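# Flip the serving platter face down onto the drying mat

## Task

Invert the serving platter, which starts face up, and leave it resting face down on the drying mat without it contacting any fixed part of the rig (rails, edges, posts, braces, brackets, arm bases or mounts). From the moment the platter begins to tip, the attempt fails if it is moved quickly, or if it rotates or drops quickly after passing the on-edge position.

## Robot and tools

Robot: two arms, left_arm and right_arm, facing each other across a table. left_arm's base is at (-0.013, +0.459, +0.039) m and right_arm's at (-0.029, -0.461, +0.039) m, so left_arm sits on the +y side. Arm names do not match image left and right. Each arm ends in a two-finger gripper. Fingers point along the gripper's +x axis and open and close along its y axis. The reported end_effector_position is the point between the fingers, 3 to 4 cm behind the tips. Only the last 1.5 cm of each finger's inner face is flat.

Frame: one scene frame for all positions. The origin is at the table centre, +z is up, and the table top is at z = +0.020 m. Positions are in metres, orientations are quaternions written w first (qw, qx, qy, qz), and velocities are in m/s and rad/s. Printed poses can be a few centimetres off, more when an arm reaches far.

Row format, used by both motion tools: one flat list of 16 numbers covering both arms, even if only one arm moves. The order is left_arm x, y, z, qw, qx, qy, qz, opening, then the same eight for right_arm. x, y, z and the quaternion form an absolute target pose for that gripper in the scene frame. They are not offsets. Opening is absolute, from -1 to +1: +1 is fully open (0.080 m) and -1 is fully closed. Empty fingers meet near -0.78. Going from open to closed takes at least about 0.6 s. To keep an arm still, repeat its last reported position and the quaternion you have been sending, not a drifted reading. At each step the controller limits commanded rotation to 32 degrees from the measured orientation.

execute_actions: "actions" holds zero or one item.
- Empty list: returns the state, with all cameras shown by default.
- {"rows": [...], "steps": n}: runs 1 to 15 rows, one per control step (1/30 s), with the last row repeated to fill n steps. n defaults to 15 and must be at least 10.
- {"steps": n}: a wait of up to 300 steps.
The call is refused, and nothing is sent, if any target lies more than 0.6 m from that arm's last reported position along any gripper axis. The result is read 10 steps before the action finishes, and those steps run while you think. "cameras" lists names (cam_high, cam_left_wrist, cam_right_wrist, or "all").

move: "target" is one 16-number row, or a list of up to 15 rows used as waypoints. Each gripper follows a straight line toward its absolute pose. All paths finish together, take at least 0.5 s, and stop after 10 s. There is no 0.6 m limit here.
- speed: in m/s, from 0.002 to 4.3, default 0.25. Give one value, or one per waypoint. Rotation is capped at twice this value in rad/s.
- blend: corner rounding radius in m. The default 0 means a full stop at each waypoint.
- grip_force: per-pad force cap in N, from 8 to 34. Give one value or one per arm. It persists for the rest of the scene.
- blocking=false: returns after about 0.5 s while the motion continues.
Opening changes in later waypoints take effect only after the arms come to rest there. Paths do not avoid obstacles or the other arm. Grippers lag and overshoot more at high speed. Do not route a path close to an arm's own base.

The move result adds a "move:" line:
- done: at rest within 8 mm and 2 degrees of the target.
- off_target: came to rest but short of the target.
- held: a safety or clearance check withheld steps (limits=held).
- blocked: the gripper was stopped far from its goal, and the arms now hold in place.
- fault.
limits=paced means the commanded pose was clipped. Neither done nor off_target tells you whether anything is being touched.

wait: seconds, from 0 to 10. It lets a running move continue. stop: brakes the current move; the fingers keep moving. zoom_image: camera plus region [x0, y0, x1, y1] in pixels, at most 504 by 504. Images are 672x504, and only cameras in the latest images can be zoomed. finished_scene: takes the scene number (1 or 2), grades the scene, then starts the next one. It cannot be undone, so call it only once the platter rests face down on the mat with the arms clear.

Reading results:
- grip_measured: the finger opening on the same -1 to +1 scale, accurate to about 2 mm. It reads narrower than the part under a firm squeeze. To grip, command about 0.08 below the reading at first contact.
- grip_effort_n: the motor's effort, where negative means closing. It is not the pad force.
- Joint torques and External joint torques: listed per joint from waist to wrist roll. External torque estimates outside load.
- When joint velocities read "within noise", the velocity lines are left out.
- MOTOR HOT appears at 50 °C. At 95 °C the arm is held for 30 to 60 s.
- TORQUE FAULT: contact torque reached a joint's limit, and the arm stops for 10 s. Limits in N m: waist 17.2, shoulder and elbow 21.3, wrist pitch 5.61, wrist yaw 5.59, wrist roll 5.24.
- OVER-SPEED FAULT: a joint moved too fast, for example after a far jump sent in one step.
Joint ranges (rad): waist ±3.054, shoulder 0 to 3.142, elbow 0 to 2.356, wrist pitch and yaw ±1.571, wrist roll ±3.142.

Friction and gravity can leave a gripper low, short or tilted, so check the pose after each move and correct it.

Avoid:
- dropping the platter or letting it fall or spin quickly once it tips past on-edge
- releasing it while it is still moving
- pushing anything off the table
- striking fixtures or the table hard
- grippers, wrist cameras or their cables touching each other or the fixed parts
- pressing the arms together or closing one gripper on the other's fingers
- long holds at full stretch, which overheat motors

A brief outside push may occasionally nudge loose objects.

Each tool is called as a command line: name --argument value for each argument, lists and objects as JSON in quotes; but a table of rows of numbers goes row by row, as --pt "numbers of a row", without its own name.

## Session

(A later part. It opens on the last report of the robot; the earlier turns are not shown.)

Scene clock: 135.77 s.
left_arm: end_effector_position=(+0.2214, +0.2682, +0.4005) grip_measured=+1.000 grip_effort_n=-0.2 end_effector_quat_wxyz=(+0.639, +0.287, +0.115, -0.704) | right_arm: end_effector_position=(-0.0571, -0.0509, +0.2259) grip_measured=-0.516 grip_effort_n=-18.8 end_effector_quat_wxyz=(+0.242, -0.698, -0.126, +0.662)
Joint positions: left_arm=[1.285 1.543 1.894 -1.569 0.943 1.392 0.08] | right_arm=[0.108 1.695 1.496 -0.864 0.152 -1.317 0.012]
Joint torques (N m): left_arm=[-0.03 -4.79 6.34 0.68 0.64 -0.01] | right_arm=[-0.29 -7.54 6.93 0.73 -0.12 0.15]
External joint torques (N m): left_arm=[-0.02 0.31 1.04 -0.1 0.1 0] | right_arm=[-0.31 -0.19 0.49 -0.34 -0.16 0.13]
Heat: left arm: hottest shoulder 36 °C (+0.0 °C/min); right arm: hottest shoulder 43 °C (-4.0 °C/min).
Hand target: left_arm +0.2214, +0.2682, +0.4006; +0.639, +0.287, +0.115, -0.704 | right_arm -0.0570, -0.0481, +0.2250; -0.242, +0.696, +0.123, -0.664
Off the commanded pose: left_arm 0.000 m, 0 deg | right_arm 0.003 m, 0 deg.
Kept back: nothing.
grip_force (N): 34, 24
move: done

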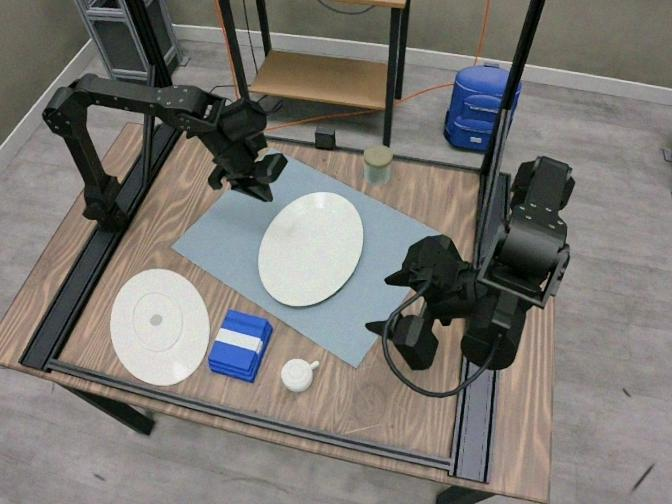

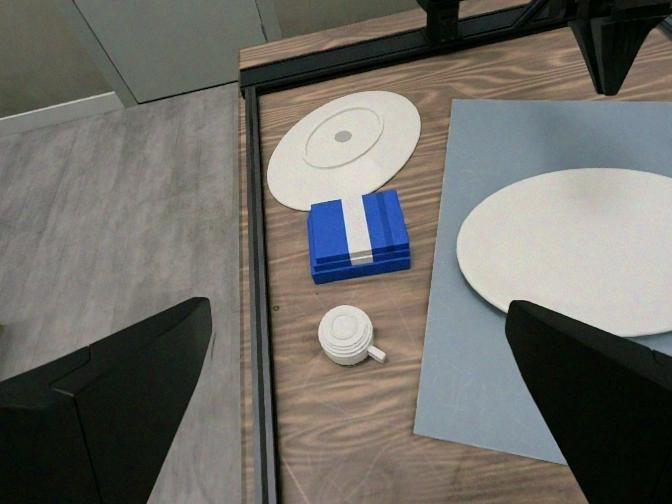

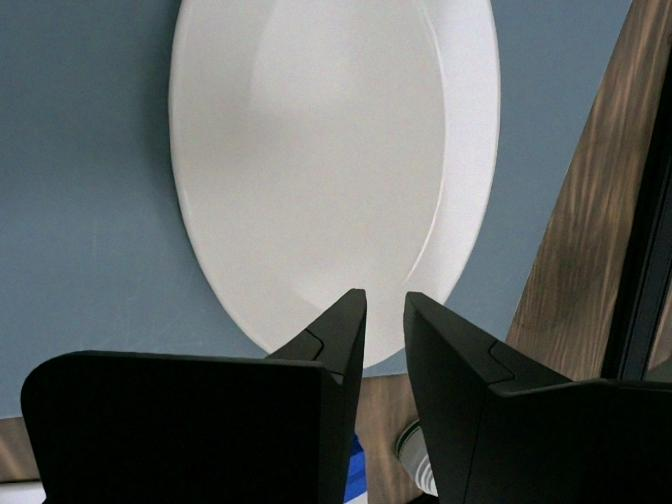

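move --pt "0.2214 0.2682 0.4005 0.639 0.287 0.115 -0.704 1 -0.07 -0.13 0.14 0.3265 -0.6744 -0.2126 0.6272 -0.02" --pt "0.2214 0.2682 0.4005 0.639 0.287 0.115 -0.704 1 -0.068 -0.115 0.067 0.3265 -0.6744 -0.2126 0.6272 -0.02" --pt "0.2214 0.2682 0.4005 0.639 0.287 0.115 -0.704 1 -0.062 -0.078 0.065 0.3265 -0.6744 -0.2126 0.6272 -0.02" --speed '[0.2,0.12,0.06]' --blend '[0.03,0.01,0]' --cameras '["cam_right_wrist","cam_left_wrist","cam_high"]'

Scene clock: 140.23 s.
left_arm: end_effector_position=(+0.2214, +0.2682, +0.4005) grip_measured=+1.000 grip_effort_n=-0.2 end_effector_quat_wxyz=(+0.639, +0.287, +0.115, -0.704) | right_arm: end_effector_position=(-0.0632, -0.0976, +0.0644) grip_measured=-0.024 grip_effort_n=16.0 end_effector_quat_wxyz=(+0.317, -0.682, -0.210, +0.625)
Joint positions: left_arm=[1.285 1.543 1.894 -1.569 0.943 1.392 0.08] | right_arm=[0.188 1.671 0.624 0.205 0.27 -1.306 0.034]
Joint torques (N m): left_arm=[-0.03 -4.79 6.35 0.68 0.64 -0.01] | right_arm=[-1.73 -0.62 9.79 2.66 -0.49 -0.22]
External joint torques (N m): left_arm=[0 0.36 1.03 -0.1 0.1 -0.01] | right_arm=[-1.72 5.36 4.58 1.29 -0.57 -0.26]
Heat: left arm: hottest shoulder 36 °C (+0.0 °C/min); right arm: hottest shoulder 42 °C (-9.1 °C/min).
Hand target: left_arm +0.2214, +0.2682, +0.4006; +0.639, +0.287, +0.115, -0.704 | right_arm -0.0617, -0.0795, +0.0657; -0.327, +0.674, +0.213, -0.627
Off the commanded pose: left_arm 0.000 m, 0 deg | right_arm 0.020 m, 1 deg.
Kept back: nothing.
grip_force (N): 34, 24
move: off_target (right_arm)

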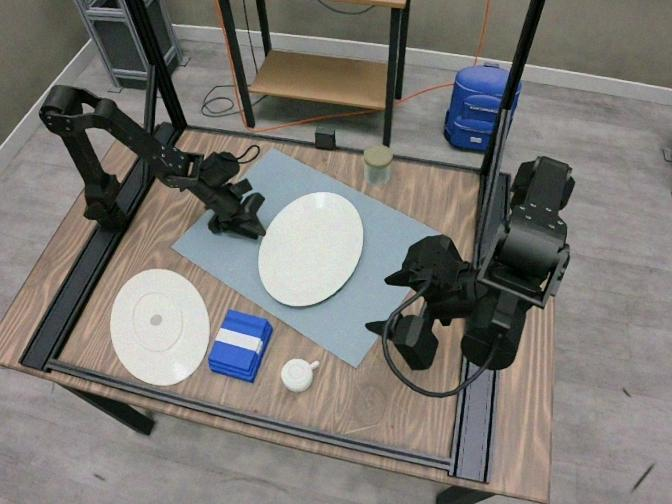

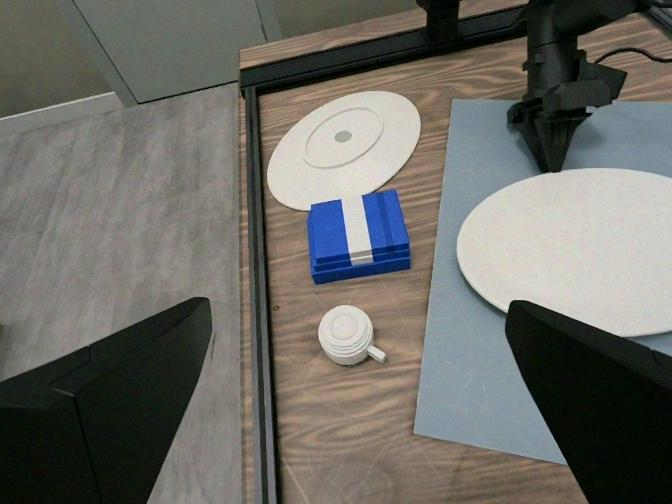

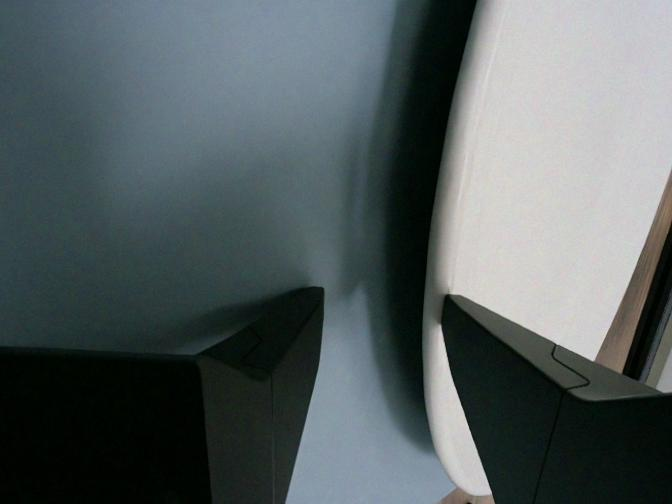

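move --pt "0.2214 0.2682 0.4005 0.639 0.287 0.115 -0.704 1 -0.068 -0.112 0.071 0.3265 -0.6744 -0.2126 0.6272 -0.02" --pt "0.2214 0.2682 0.4005 0.639 0.287 0.115 -0.704 1 -0.068 -0.112 0.074 0.3265 -0.6744 -0.2126 0.6272 0.1" --pt "0.2214 0.2682 0.4005 0.639 0.287 0.115 -0.704 1 -0.060 -0.068 0.070 0.3265 -0.6744 -0.2126 0.6272 0.1" --pt "0.2214 0.2682 0.4005 0.639 0.287 0.115 -0.704 1 -0.056 -0.044 0.067 0.3265 -0.6744 -0.2126 0.6272 0.1" --speed 0.06 --blend '[0,0,0.01,0]' --cameras '["cam_right_wrist","cam_left_wrist","cam_high"]'

Scene clock: 143.93 s.
left_arm: end_effector_position=(+0.2214, +0.2682, +0.4005) grip_measured=+1.000 grip_effort_n=-0.2 end_effector_quat_wxyz=(+0.639, +0.287, +0.115, -0.704) | right_arm: end_effector_position=(-0.0571, -0.0547, +0.0670) grip_measured=+0.097 grip_effort_n=12.3 end_effector_quat_wxyz=(+0.321, -0.679, -0.210, +0.626)
Joint positions: left_arm=[1.285 1.543 1.894 -1.569 0.943 1.392 0.08] | right_arm=[0.139 1.797 0.787 0.184 0.233 -1.339 0.039]
Joint torques (N m): left_arm=[-0.02 -4.79 6.35 0.68 0.63 -0.01] | right_arm=[-0.75 -5 7.66 2.01 -0.17 -0.02]
External joint torques (N m): left_arm=[-0.01 0.3 1.06 -0.1 0.1 0] | right_arm=[-0.81 2.11 2.28 0.63 -0.23 -0.06]
Heat: left arm: hottest shoulder 36 °C (+0.0 °C/min); right arm: hottest shoulder 41 °C (-11.0 °C/min).
Hand target: left_arm +0.2214, +0.2682, +0.4006; +0.639, +0.287, +0.115, -0.704 | right_arm -0.0559, -0.0445, +0.0672; -0.327, +0.674, +0.213, -0.627
Off the commanded pose: left_arm 0.000 m, 0 deg | right_arm 0.011 m, 1 deg.
Kept back: nothing.
grip_force (N): 34, 24
move: off_target (right_arm)

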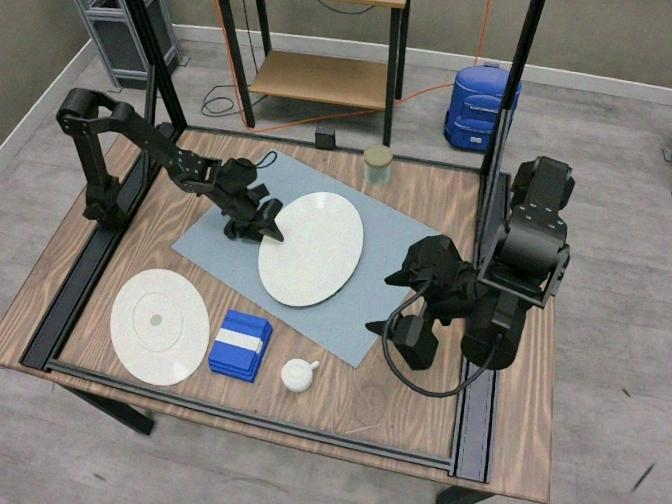

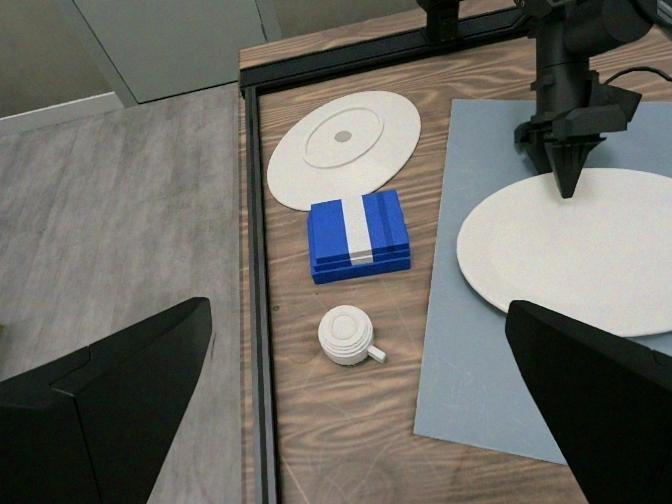

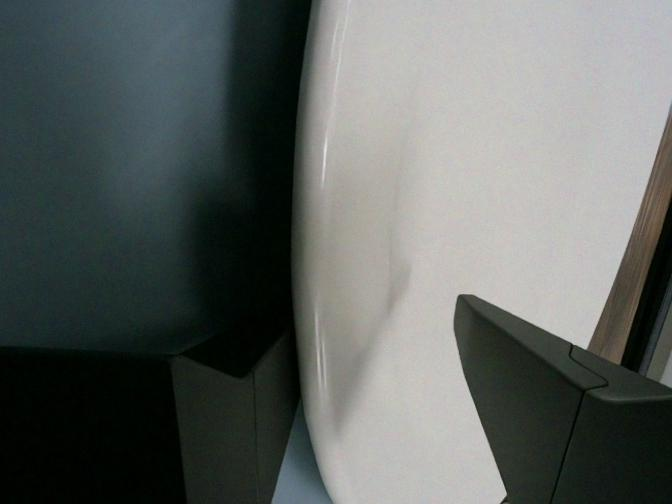

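move --pt "0.2214 0.2682 0.4005 0.639 0.287 0.115 -0.704 1 -0.055 -0.043 0.09 0.3265 -0.6744 -0.2126 0.6272 0.1" --pt "0.2214 0.2682 0.4005 0.639 0.287 0.115 -0.704 1 -0.055 -0.043 0.115 0.3265 -0.6744 -0.2126 0.6272 0.1" --speed 0.03 --blend '[0.01,0]' --cameras '["cam_right_wrist","cam_left_wrist","cam_high"]'

Scene clock: 146.47 s.
left_arm: end_effector_position=(+0.2214, +0.2682, +0.4005) grip_measured=+1.000 grip_effort_n=-0.2 end_effector_quat_wxyz=(+0.639, +0.287, +0.115, -0.704) | right_arm: end_effector_position=(-0.0552, -0.0535, +0.0950) grip_measured=+0.097 grip_effort_n=12.8 end_effector_quat_wxyz=(+0.306, -0.685, -0.196, +0.631)
Joint positions: left_arm=[1.285 1.543 1.894 -1.569 0.943 1.392 0.08] | right_arm=[0.13 1.728 0.878 -0.018 0.223 -1.34 0.039]
Joint torques (N m): left_arm=[-0.03 -4.81 6.33 0.68 0.64 -0.01] | right_arm=[-0.47 -11.79 7.79 1.5 0.04 -0.12]
External joint torques (N m): left_arm=[-0.02 0.32 1.03 -0.09 0.1 0] | right_arm=[-0.48 -4.65 1.9 0.15 -0.03 -0.15]
Heat: left arm: hottest shoulder 36 °C (+0.0 °C/min); right arm: hottest shoulder 41 °C (-14.1 °C/min).
Hand target: left_arm +0.2214, +0.2682, +0.4006; +0.639, +0.287, +0.115, -0.704 | right_arm -0.0549, -0.0436, +0.1151; -0.327, +0.674, +0.213, -0.627
Off the commanded pose: left_arm 0.000 m, 0 deg | right_arm 0.023 m, 3 deg.
Kept back: nothing.
grip_force (N): 34, 24
move: off_target (right_arm)

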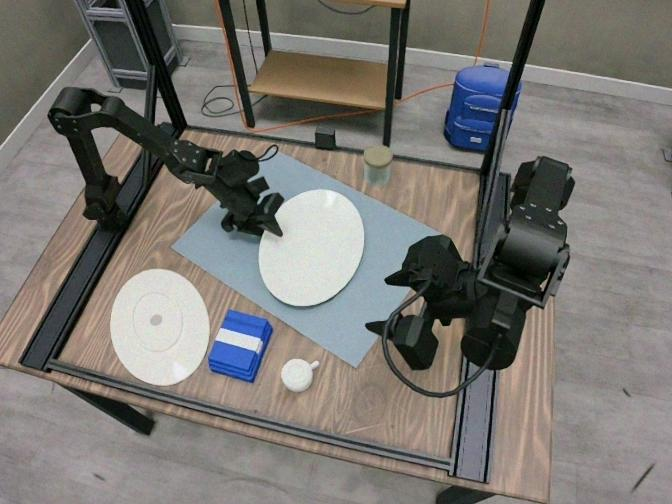

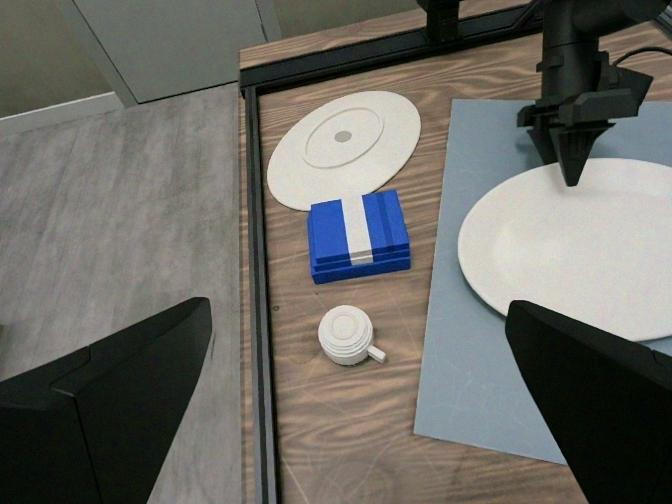

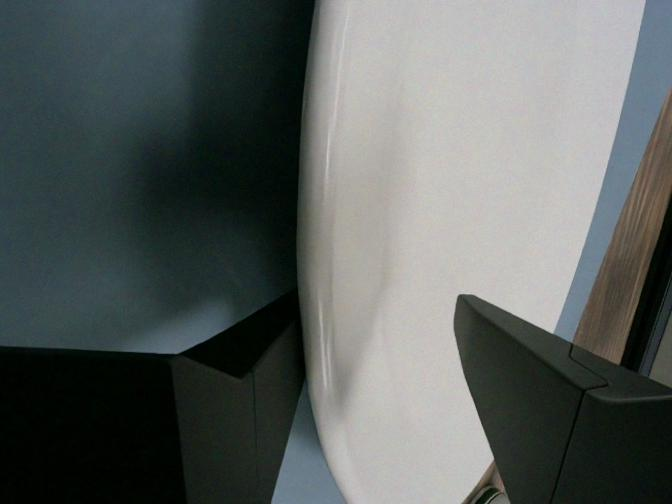

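move --pt "0.2214 0.2682 0.4005 0.639 0.287 0.115 -0.704 1 -0.053 -0.033 0.142 0.3265 -0.6744 -0.2126 0.6272 0.1" --pt "0.2214 0.2682 0.4005 0.639 0.287 0.115 -0.704 1 -0.051 -0.018 0.14 0.3265 -0.6744 -0.2126 0.6272 0.1" --speed 0.04 --blend '[0.005,0]' --cameras '["cam_right_wrist","cam_left_wrist","cam_high"]'

Scene clock: 148.40 s.
left_arm: end_effector_position=(+0.2214, +0.2682, +0.4005) grip_measured=+1.000 grip_effort_n=-0.2 end_effector_quat_wxyz=(+0.639, +0.287, +0.115, -0.704) | right_arm: end_effector_position=(-0.0534, -0.0338, +0.1239) grip_measured=+0.098 grip_effort_n=9.1 end_effector_quat_wxyz=(+0.304, -0.684, -0.198, +0.632)
Joint positions: left_arm=[1.285 1.543 1.894 -1.569 0.943 1.392 0.08] | right_arm=[0.114 1.734 1.018 -0.149 0.207 -1.358 0.039]
Joint torques (N m): left_arm=[-0.02 -4.79 6.35 0.69 0.64 -0.01] | right_arm=[-1 -8.59 9.49 2.37 0.05 -0.04]
External joint torques (N m): left_arm=[-0.02 0.32 1.04 -0.1 0.1 0] | right_arm=[-0.99 -1.09 3.29 1.04 -0.01 -0.07]
Heat: left arm: hottest shoulder 36 °C (+0.0 °C/min); right arm: hottest shoulder 41 °C (-15.2 °C/min).
Hand target: left_arm +0.2214, +0.2682, +0.4006; +0.639, +0.287, +0.115, -0.704 | right_arm -0.0509, -0.0192, +0.1403; -0.326, +0.675, +0.213, -0.627
Off the commanded pose: left_arm 0.000 m, 0 deg | right_arm 0.023 m, 3 deg.
Kept back: nothing.
grip_force (N): 34, 24
move: off_target (right_arm)

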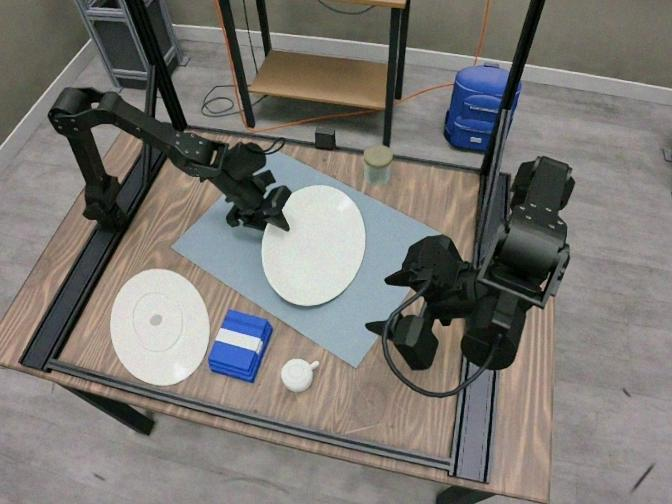

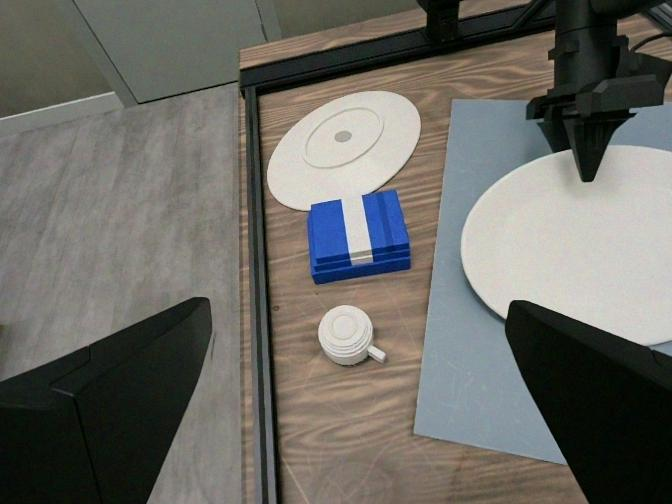

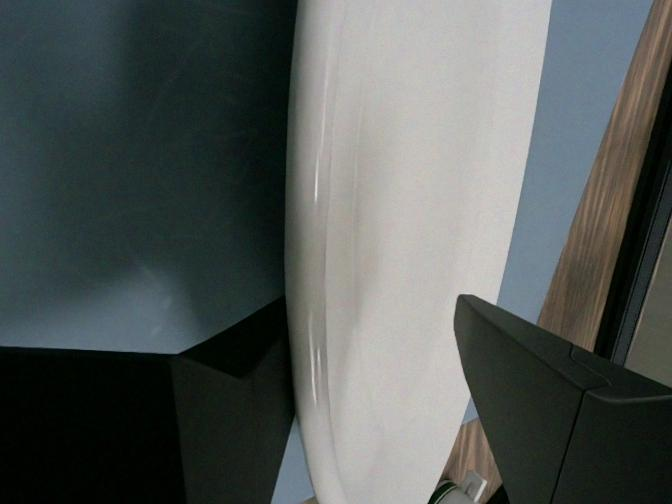

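move --pt "0.2214 0.2682 0.4005 0.639 0.287 0.115 -0.704 1 -0.051 -0.018 0.14 0.3265 -0.6744 -0.2126 0.6272 -0.1" --pt "0.2214 0.2682 0.4005 0.639 0.287 0.115 -0.704 1 -0.051 -0.018 0.14 0.3265 -0.6744 -0.2126 0.6272 -0.25" --pt "0.2214 0.2682 0.4005 0.639 0.287 0.115 -0.704 1 -0.051 -0.018 0.14 0.3265 -0.6744 -0.2126 0.6272 -0.35" --pt "0.2214 0.2682 0.4005 0.639 0.287 0.115 -0.704 1 -0.051 -0.018 0.14 0.3265 -0.6744 -0.2126 0.6272 -0.45" --pt "0.2214 0.2682 0.4005 0.639 0.287 0.115 -0.704 1 -0.051 -0.018 0.14 0.3265 -0.6744 -0.2126 0.6272 -0.55" --pt "0.2214 0.2682 0.4005 0.639 0.287 0.115 -0.704 1 -0.051 -0.018 0.142 0.3265 -0.6744 -0.2126 0.6272 -0.75" --speed 0.04 --grip_force '[34,30]' --cameras '["cam_right_wrist","cam_left_wrist","cam_high"]'

Scene clock: 155.80 s.
left_arm: end_effector_position=(+0.2214, +0.2682, +0.4005) grip_measured=+1.000 grip_effort_n=-0.2 end_effector_quat_wxyz=(+0.639, +0.287, +0.115, -0.704) | right_arm: end_effector_position=(-0.0544, -0.0328, +0.1241) grip_measured=-0.622 grip_effort_n=-75.1 end_effector_quat_wxyz=(+0.300, -0.685, -0.199, +0.634)
Joint positions: left_arm=[1.285 1.543 1.894 -1.569 0.943 1.392 0.08] | right_arm=[0.114 1.738 1.027 -0.158 0.203 -1.362 0.007]
Joint torques (N m): left_arm=[-0.02 -4.8 6.35 0.68 0.64 -0.01] | right_arm=[-0.9 -9.34 9.19 2.47 0.23 0.09]
External joint torques (N m): left_arm=[-0.02 0.24 1.09 -0.09 0.1 0] | right_arm=[-0.91 -1.84 2.98 1.15 0.18 0.06]
Heat: left arm: hottest shoulder 36 °C (+0.0 °C/min); right arm: hottest shoulder 41 °C (-16.1 °C/min).
Hand target: left_arm +0.2214, +0.2682, +0.4006; +0.639, +0.287, +0.115, -0.704 | right_arm -0.0509, -0.0191, +0.1424; -0.326, +0.674, +0.213, -0.627
Off the commanded pose: left_arm 0.000 m, 0 deg | right_arm 0.023 m, 4 deg.
Kept back: nothing.
grip_force (N): 34, 30
move: off_target (right_arm); target 2's new opening was sent with right_arm's hand 0.023 m and 3 deg from that target; target 3's new opening was sent with right_arm's hand 0.024 m and 4 deg from that target; target 4's new opening was sent with right_arm's hand 0.025 m and 4 deg from that target; target 5's new opening was sent with right_arm's hand 0.025 m and 4 deg from that target; target 6's new opening was sent with right_arm's hand 0.027 m and 4 deg from that target

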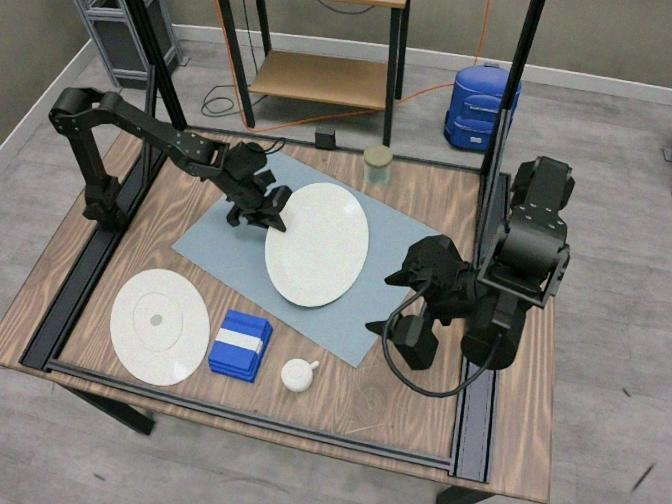

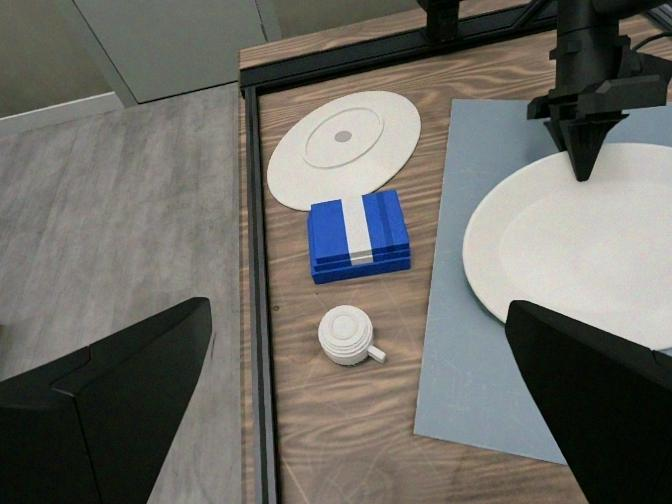

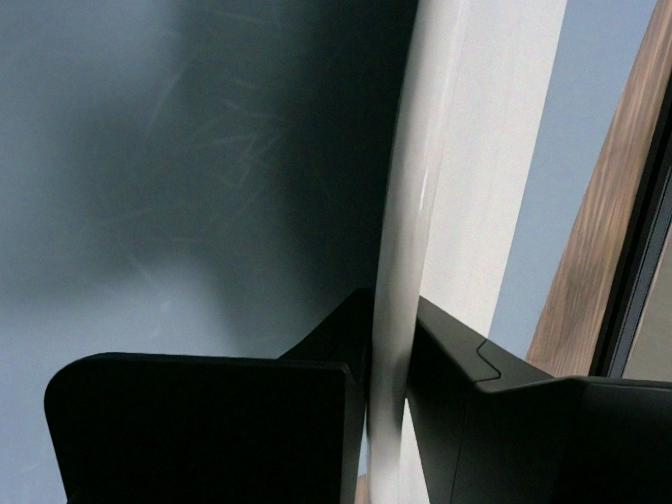

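move --pt "0.2214 0.2682 0.4005 0.639 0.287 0.115 -0.704 1 -0.053 -0.03 0.185 0.3265 -0.6744 -0.2126 0.6272 -0.8" --pt "0.2214 0.2682 0.4005 0.639 0.287 0.115 -0.704 1 -0.053 -0.045 0.24 0.2419 -0.6964 -0.1227 0.6644 -0.8" --pt "0.2214 0.2682 0.4005 0.639 0.287 0.115 -0.704 1 -0.053 -0.055 0.285 0.1831 -0.7045 -0.0616 0.683 -0.8" --speed 0.07 --blend '[0.02,0.02,0]' --grip_force '[34,34]' --cameras '["cam_right_wrist","cam_left_wrist","cam_high"]'

Scene clock: 160.70 s.
left_arm: end_effector_position=(+0.2214, +0.2682, +0.4005) grip_measured=+1.000 grip_effort_n=-0.2 end_effector_quat_wxyz=(+0.639, +0.287, +0.115, -0.704) | right_arm: end_effector_position=(-0.0536, -0.0622, +0.2575) grip_measured=-0.634 grip_effort_n=-83.5 end_effector_quat_wxyz=(+0.147, -0.715, -0.033, +0.682) end_effector_velocity=(+0.000, -0.004, -0.005) end_effector_angular_velocity=(-0.042, +0.001, +0.006)
Joint positions: left_arm=[1.285 1.543 1.894 -1.569 0.943 1.392 0.08] | right_arm=[0.08 1.903 1.971 -1.394 0.091 -1.323 0.006]
Joint velocities: left_arm=[within noise] | right_arm=[-0.002 0.017 0.012 -0.037 -0.007 -0.007 0]
Joint torques (N m): left_arm=[-0.03 -4.79 6.35 0.68 0.63 -0.01] | right_arm=[-0.29 -13.86 10.61 1.33 0.03 0.14]
External joint torques (N m): left_arm=[-0.02 0.37 1.03 -0.09 0.1 0] | right_arm=[-0.37 -5.3 4.64 0.62 0.04 0.13]
Motor temperatures (°C): left_arm=[29 36 30 27 26 31] | right_arm=[28 42 41 40 31 27]
Heat: left arm: hottest shoulder 36 °C (+0.0 °C/min); right arm: hottest shoulder 42 °C (-12.1 °C/min).
Hand target: left_arm +0.2214, +0.2682, +0.4006; +0.639, +0.287, +0.115, -0.704 | right_arm -0.0529, -0.0565, +0.2848; -0.183, +0.704, +0.062, -0.683
Off the commanded pose: left_arm 0.000 m, 0 deg | right_arm 0.028 m, 5 deg.
Kept back: nothing.
move: off_target (right_arm)

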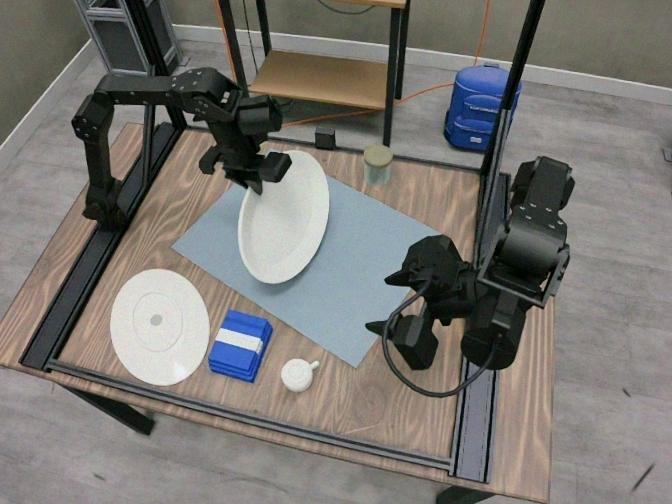

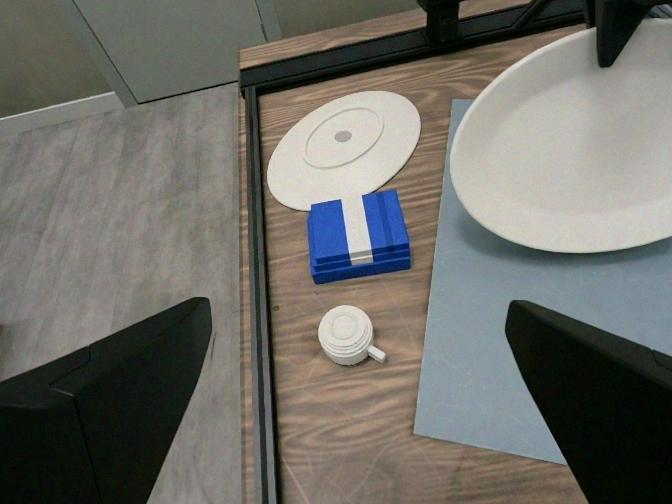

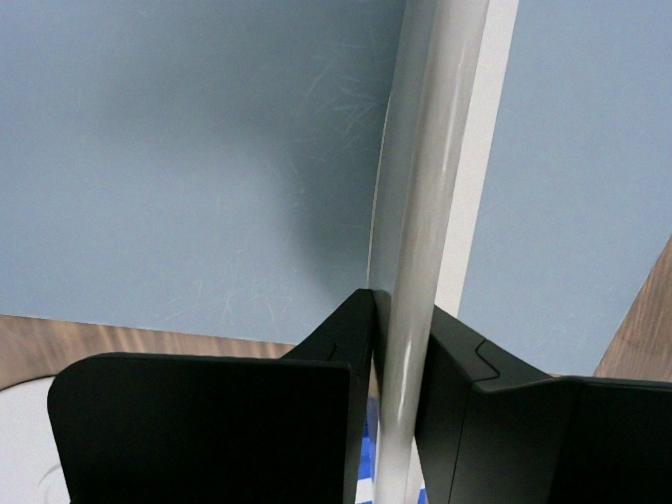

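move --pt "0.2214 0.2682 0.4005 0.639 0.287 0.115 -0.704 1 -0.053 -0.055 0.31 0.1831 -0.7045 -0.0616 0.683 -0.8" --pt "0.2214 0.2682 0.4005 0.639 0.287 0.115 -0.704 1 -0.053 -0.055 0.312 0.5108 -0.5186 0.2882 0.6223 -0.8" --pt "0.2214 0.2682 0.4005 0.639 0.287 0.115 -0.704 1 -0.053 -0.055 0.312 0.7017 -0.1937 0.5607 0.3948 -0.8" --speed '[0.07,0.13,0.13]' --blend '[0.003,0.003,0]' --cameras '["cam_right_wrist","cam_left_wrist","cam_high"]'

Scene clock: 170.67 s.
left_arm: end_effector_position=(+0.2214, +0.2682, +0.4005) grip_measured=+1.000 grip_effort_n=-0.7 end_effector_quat_wxyz=(+0.639, +0.287, +0.115, -0.704) | right_arm: end_effector_position=(-0.0554, -0.0586, +0.2874) grip_measured=-0.634 grip_effort_n=-83.5 end_effector_quat_wxyz=(+0.691, -0.225, +0.577, +0.374)
Joint positions: left_arm=[1.285 1.543 1.894 -1.569 0.943 1.392 0.08] | right_arm=[0.079 1.969 2.19 -1.538 0.079 0.773 0.006]
Joint torques (N m): left_arm=[-0.03 -4.79 6.35 0.68 0.64 -0.01] | right_arm=[-0.25 -13.78 9.52 1.2 0.47 0.05]
External joint torques (N m): left_arm=[-0.03 0.23 1.08 -0.11 0.11 0] | right_arm=[-0.25 -5.23 3.93 0.44 0.39 0.05]
Heat: left arm: hottest shoulder 36 °C (+0.0 °C/min); right arm: hottest shoulder 44 °C (-7.0 °C/min).
Hand target: left_arm +0.2214, +0.2682, +0.4006; +0.639, +0.287, +0.115, -0.704 | right_arm -0.0530, -0.0561, +0.3118; +0.702, -0.193, +0.561, +0.395
Off the commanded pose: left_arm 0.000 m, 0 deg | right_arm 0.025 m, 5 deg.
Kept back: nothing.
move: off_target (right_arm)

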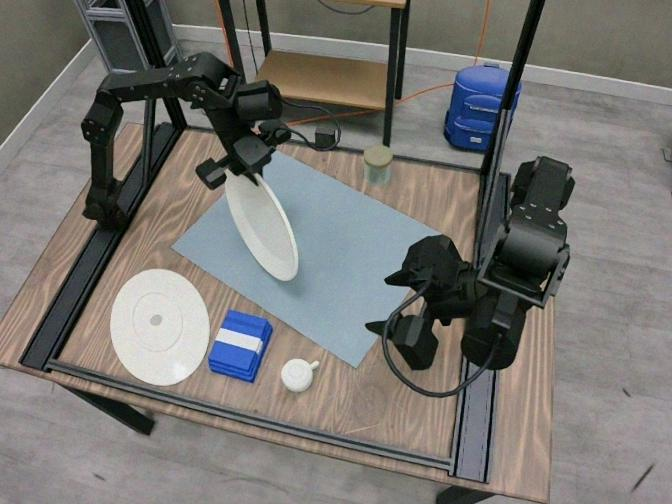

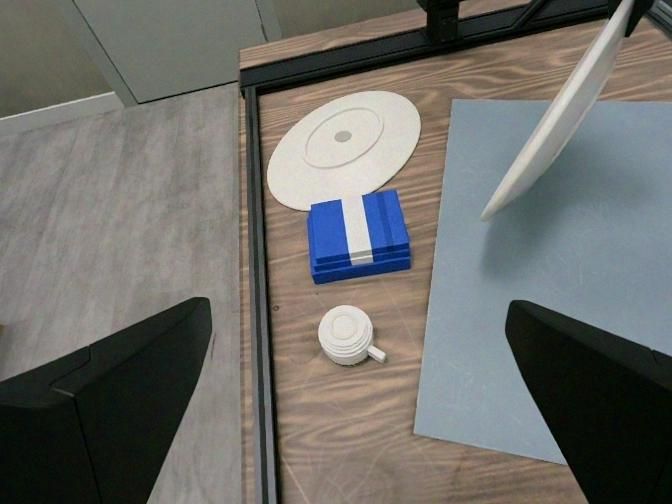

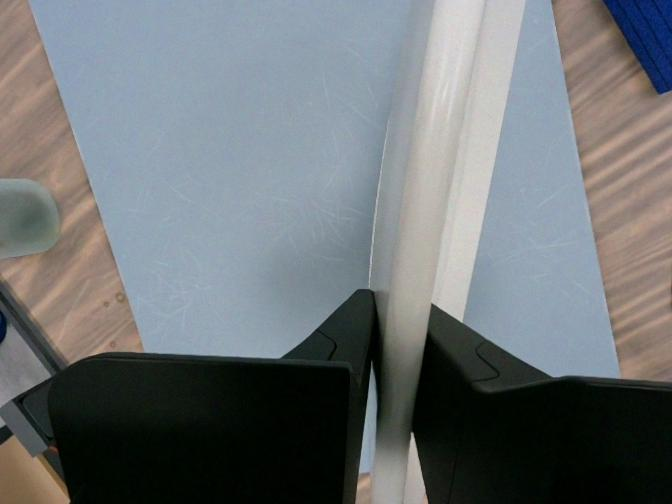

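move --pt "0.2214 0.2682 0.4005 0.639 0.287 0.115 -0.704 1 -0.053 -0.055 0.312 0.7045 0.1831 0.683 0.0616 -0.8" --pt "0.2214 0.2682 0.4005 0.639 0.287 0.115 -0.704 1 -0.053 -0.055 0.285 0.7045 0.1831 0.683 0.0616 -0.8" --speed '[0.12,0.04]' --blend '[0.003,0]' --cameras '["cam_right_wrist","cam_left_wrist","cam_high"]'

Scene clock: 176.67 s.
left_arm: end_effector_position=(+0.2214, +0.2682, +0.4005) grip_measured=+1.000 grip_effort_n=-0.2 end_effector_quat_wxyz=(+0.639, +0.287, +0.115, -0.704) | right_arm: end_effector_position=(-0.0559, -0.0522, +0.2597) grip_measured=-0.634 grip_effort_n=-83.5 end_effector_quat_wxyz=(+0.710, +0.153, +0.686, +0.038) end_effector_velocity=(+0.000, -0.001, +0.003) end_effector_angular_velocity=(+0.021, +0.007, +0.007)
Joint positions: left_arm=[1.285 1.543 1.894 -1.569 0.943 1.392 0.08] | right_arm=[0.079 1.936 2.022 -1.396 0.08 1.819 0.006]
Joint velocities: left_arm=[within noise] | right_arm=[-0.002 -0.022 -0.022 0.022 -0.007 -0.007 0]
Joint torques (N m): left_arm=[-0.03 -4.78 6.34 0.68 0.63 -0.01] | right_arm=[-0.3 -17.19 5.89 1.2 0.43 0.09]
External joint torques (N m): left_arm=[-0.05 0.3 1.03 -0.11 0.1 -0.01] | right_arm=[-0.32 -8.46 -0.05 0.46 0.33 0.11]
Heat: left arm: hottest shoulder 36 °C (+0.0 °C/min); right arm: hottest shoulder 46 °C (-2.0 °C/min).
Hand target: left_arm +0.2214, +0.2682, +0.4006; +0.639, +0.287, +0.115, -0.704 | right_arm -0.0530, -0.0556, +0.2846; +0.704, +0.183, +0.683, +0.061
Off the commanded pose: left_arm 0.000 m, 0 deg | right_arm 0.026 m, 4 deg.
Kept back: nothing.
move: off_target (right_arm); blend cut to 0 m at target 1

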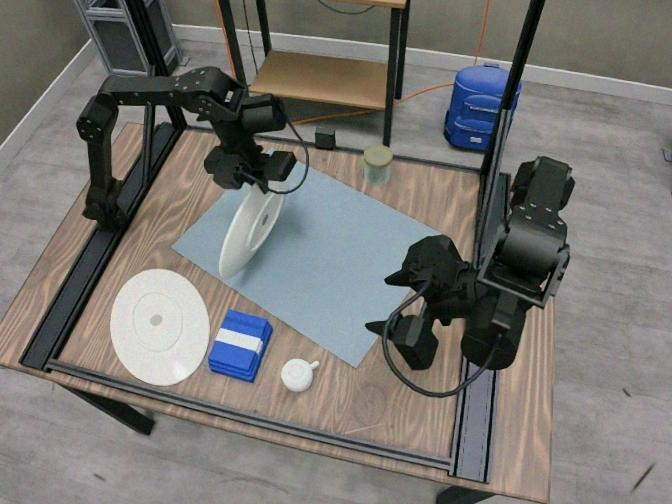

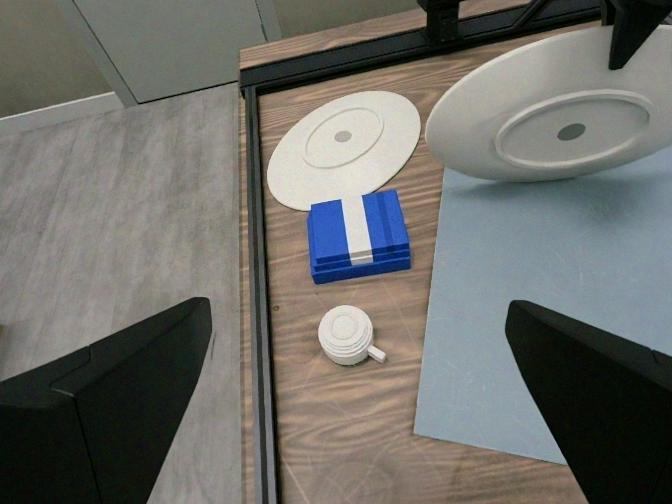

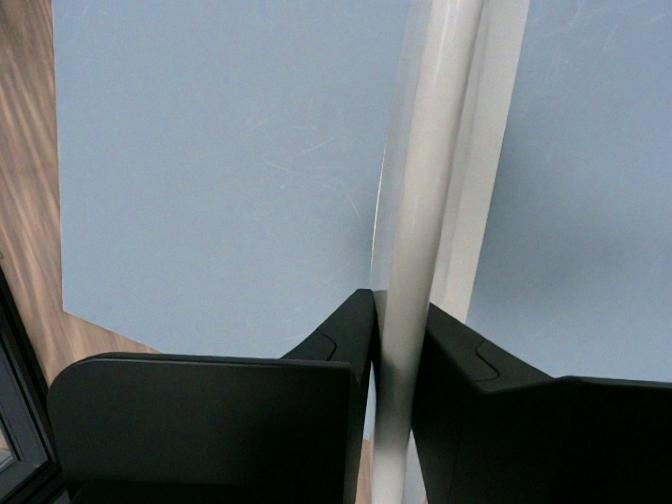

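move --target '[0.2214,0.2682,0.4005,0.639,0.287,0.115,-0.704,1,-0.053,-0.055,0.262,0.7045,0.1831,0.683,0.0616,-0.8]' --speed 0.03 --cameras '["cam_right_wrist","cam_left_wrist","cam_high"]'

Scene clock: 178.20 s.
left_arm: end_effector_position=(+0.2214, +0.2682, +0.4005) grip_measured=+1.000 grip_effort_n=-0.2 end_effector_quat_wxyz=(+0.639, +0.287, +0.115, -0.704) | right_arm: end_effector_position=(-0.0552, -0.0548, +0.2555) grip_measured=-0.634 grip_effort_n=-83.5 end_effector_quat_wxyz=(+0.705, +0.171, +0.686, +0.054) end_effector_velocity=(+0.000, -0.002, -0.002) end_effector_angular_velocity=(-0.003, +0.004, +0.007)
Joint positions: left_arm=[1.285 1.543 1.894 -1.569 0.943 1.392 0.08] | right_arm=[0.079 1.867 1.899 -1.292 0.082 1.819 0.006]
Joint velocities: left_arm=[within noise] | right_arm=[-0.002 -0.007 -0.017 0.007 -0.007 -0.007 0]
Joint torques (N m): left_arm=[-0.03 -4.79 6.34 0.69 0.64 -0.02] | right_arm=[-0.25 -12.46 4.51 1.41 0.37 0.11]
External joint torques (N m): left_arm=[-0.03 0.32 1.02 -0.1 0.1 -0.01] | right_arm=[-0.25 -4.09 -1.56 0.61 0.28 0.13]
Motor temperatures (°C): left_arm=[29 36 30 27 26 31] | right_arm=[28 47 42 37 31 27]
Heat: left arm: hottest shoulder 36 °C (+0.0 °C/min); right arm: hottest shoulder 47 °C (+0.0 °C/min).
Hand target: left_arm +0.2214, +0.2682, +0.4006; +0.639, +0.287, +0.115, -0.704 | right_arm -0.0530, -0.0550, +0.2620; +0.704, +0.183, +0.683, +0.062
Off the commanded pose: left_arm 0.000 m, 0 deg | right_arm 0.007 m, 2 deg.
Kept back: nothing.
move: done

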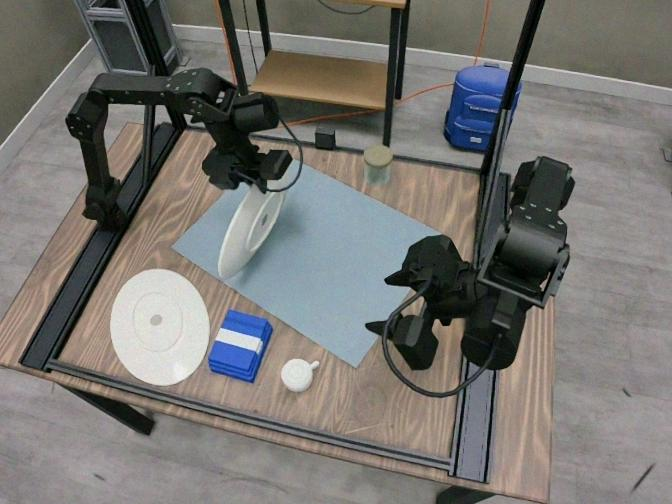

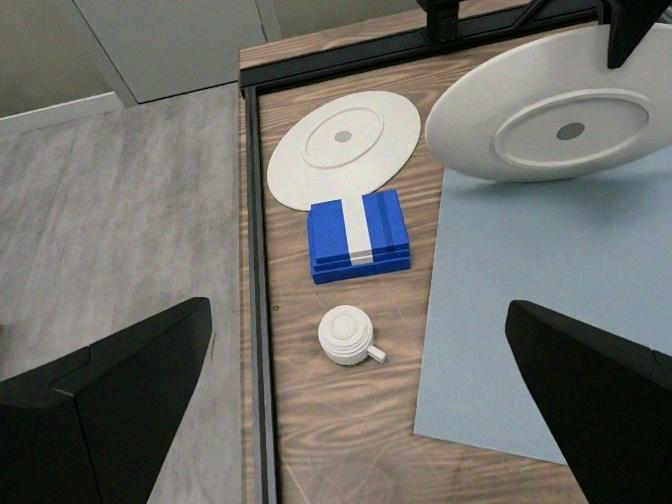

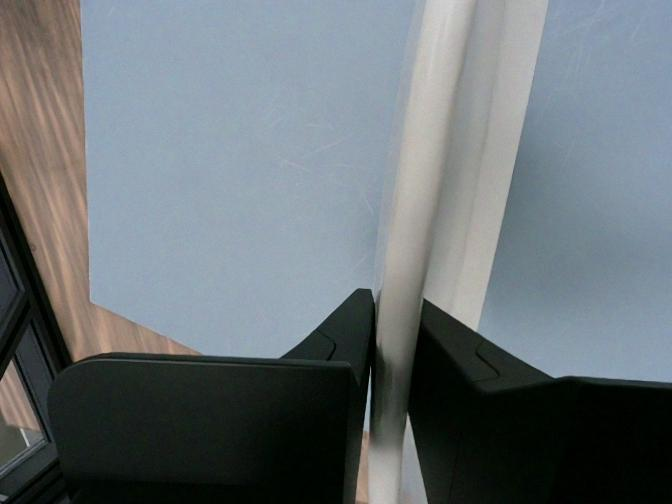

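move --target '[0.2214,0.2682,0.4005,0.639,0.287,0.115,-0.704,1,-0.055,-0.062,0.225,0.6964,0.2419,0.6644,0.1227,-0.8]' --speed 0.06 --cameras '["cam_right_wrist","cam_left_wrist","cam_high"]'

Scene clock: 180.40 s.
left_arm: end_effector_position=(+0.2214, +0.2682, +0.4005) grip_measured=+1.000 grip_effort_n=-0.2 end_effector_quat_wxyz=(+0.639, +0.287, +0.115, -0.704) | right_arm: end_effector_position=(-0.0552, -0.0664, +0.2467) grip_measured=-0.527 grip_effort_n=-83.5 end_effector_quat_wxyz=(+0.689, +0.252, +0.666, +0.137)
Joint positions: left_arm=[1.285 1.543 1.894 -1.569 0.943 1.392 0.08] | right_arm=[0.103 1.616 1.479 -0.892 0.137 1.821 0.011]
Joint torques (N m): left_arm=[-0.03 -4.79 6.33 0.68 0.64 -0.02] | right_arm=[0.14 -4.16 2.59 2.65 0.43 0.16]
External joint torques (N m): left_arm=[0 0.2 1.07 -0.12 0.11 -0.01] | right_arm=[0.13 2.79 -4.03 1.5 0.31 0.19]
Heat: left arm: hottest shoulder 36 °C (+0.0 °C/min); right arm: hottest shoulder 46 °C (+0.0 °C/min).
Hand target: left_arm +0.2214, +0.2682, +0.4006; +0.639, +0.287, +0.115, -0.704 | right_arm -0.0549, -0.0631, +0.2254; +0.696, +0.242, +0.664, +0.123
Off the commanded pose: left_arm 0.000 m, 0 deg | right_arm 0.022 m, 2 deg.
Kept back: nothing.
move: off_target (right_arm)

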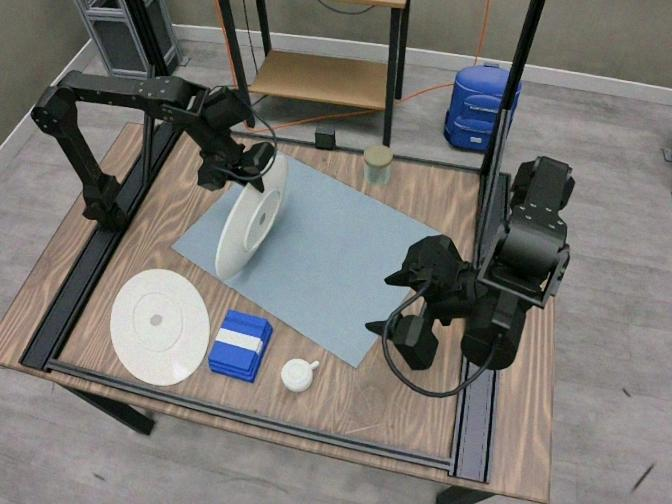

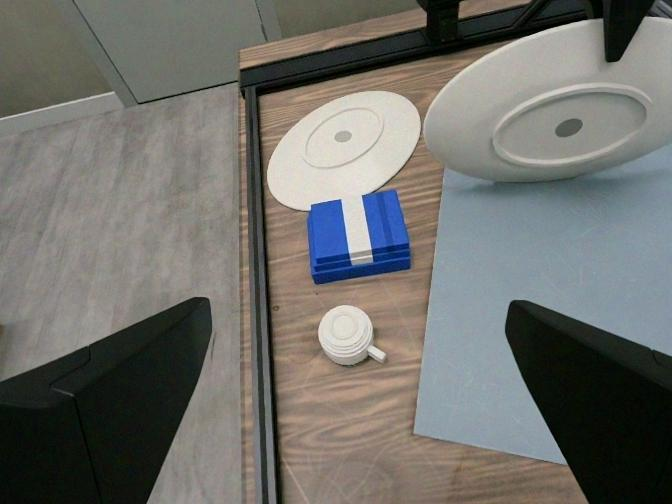

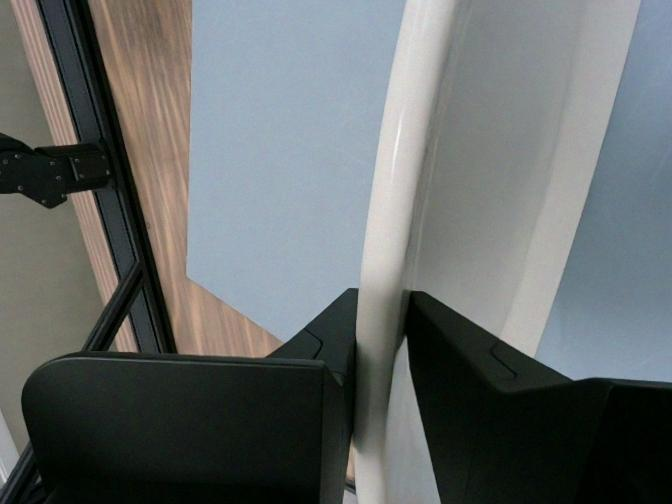

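move --pt "0.2214 0.2682 0.4005 0.639 0.287 0.115 -0.704 1 -0.053 -0.05 0.288 0.7045 0.1831 0.683 0.0616 -0.8" --pt "0.2214 0.2682 0.4005 0.639 0.287 0.115 -0.704 1 -0.045 0.03 0.288 0.7045 0.1831 0.683 0.0616 -0.8" --speed 0.05 --blend '[0.01,0]' --cameras '["cam_right_wrist","cam_left_wrist","cam_high"]'

Scene clock: 185.20 s.
left_arm: end_effector_position=(+0.2214, +0.2682, +0.4005) grip_measured=+1.000 grip_effort_n=-0.2 end_effector_quat_wxyz=(+0.639, +0.287, +0.115, -0.704) | right_arm: end_effector_position=(-0.0476, +0.0139, +0.2614) grip_measured=-0.632 grip_effort_n=-83.5 end_effector_quat_wxyz=(+0.700, +0.191, +0.684, +0.079)
Joint positions: left_arm=[1.285 1.543 1.894 -1.569 0.943 1.392 0.08] | right_arm=[0.047 2.139 2.301 -1.353 0.075 1.781 0.007]
Joint torques (N m): left_arm=[-0.03 -4.79 6.33 0.68 0.63 -0.02] | right_arm=[-0.42 -14.11 9.87 3.9 0.26 -0.08]
External joint torques (N m): left_arm=[-0.02 0.32 1.03 -0.1 0.1 -0.01] | right_arm=[-0.45 -3.94 3.93 2.99 0.18 -0.06]
Heat: left arm: hottest shoulder 36 °C (+0.0 °C/min); right arm: hottest shoulder 46 °C (+3.0 °C/min).
Hand target: left_arm +0.2214, +0.2682, +0.4006; +0.639, +0.287, +0.115, -0.704 | right_arm -0.0449, +0.0269, +0.2880; +0.687, +0.233, +0.678, +0.116
Off the commanded pose: left_arm 0.000 m, 0 deg | right_arm 0.031 m, 2 deg.
joint sent to its limit (right arm) — joint 3 (elbow), upper limit, where the elbow is as straight as it goes.
Kept back: nothing.
move: off_target (right_arm)

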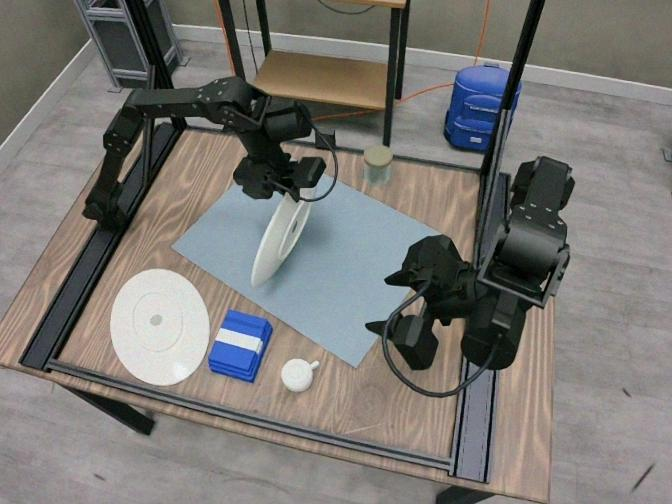

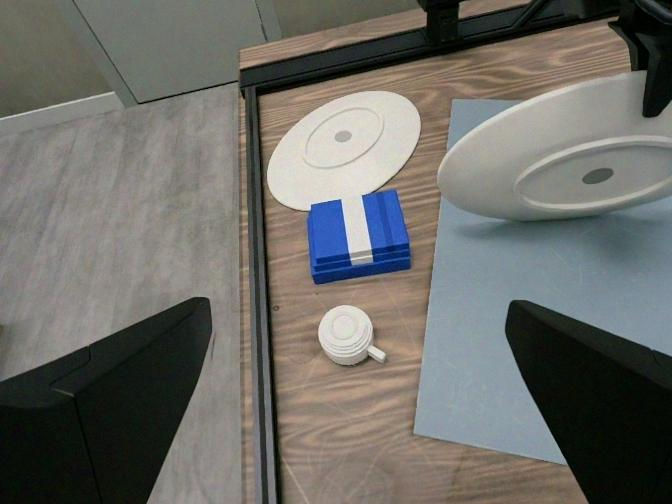

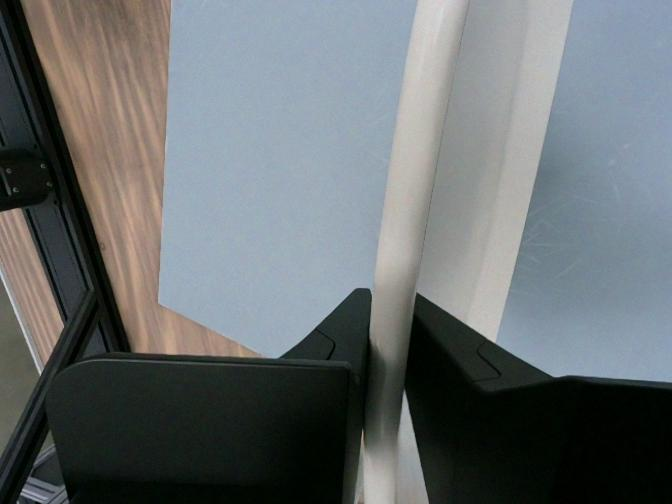

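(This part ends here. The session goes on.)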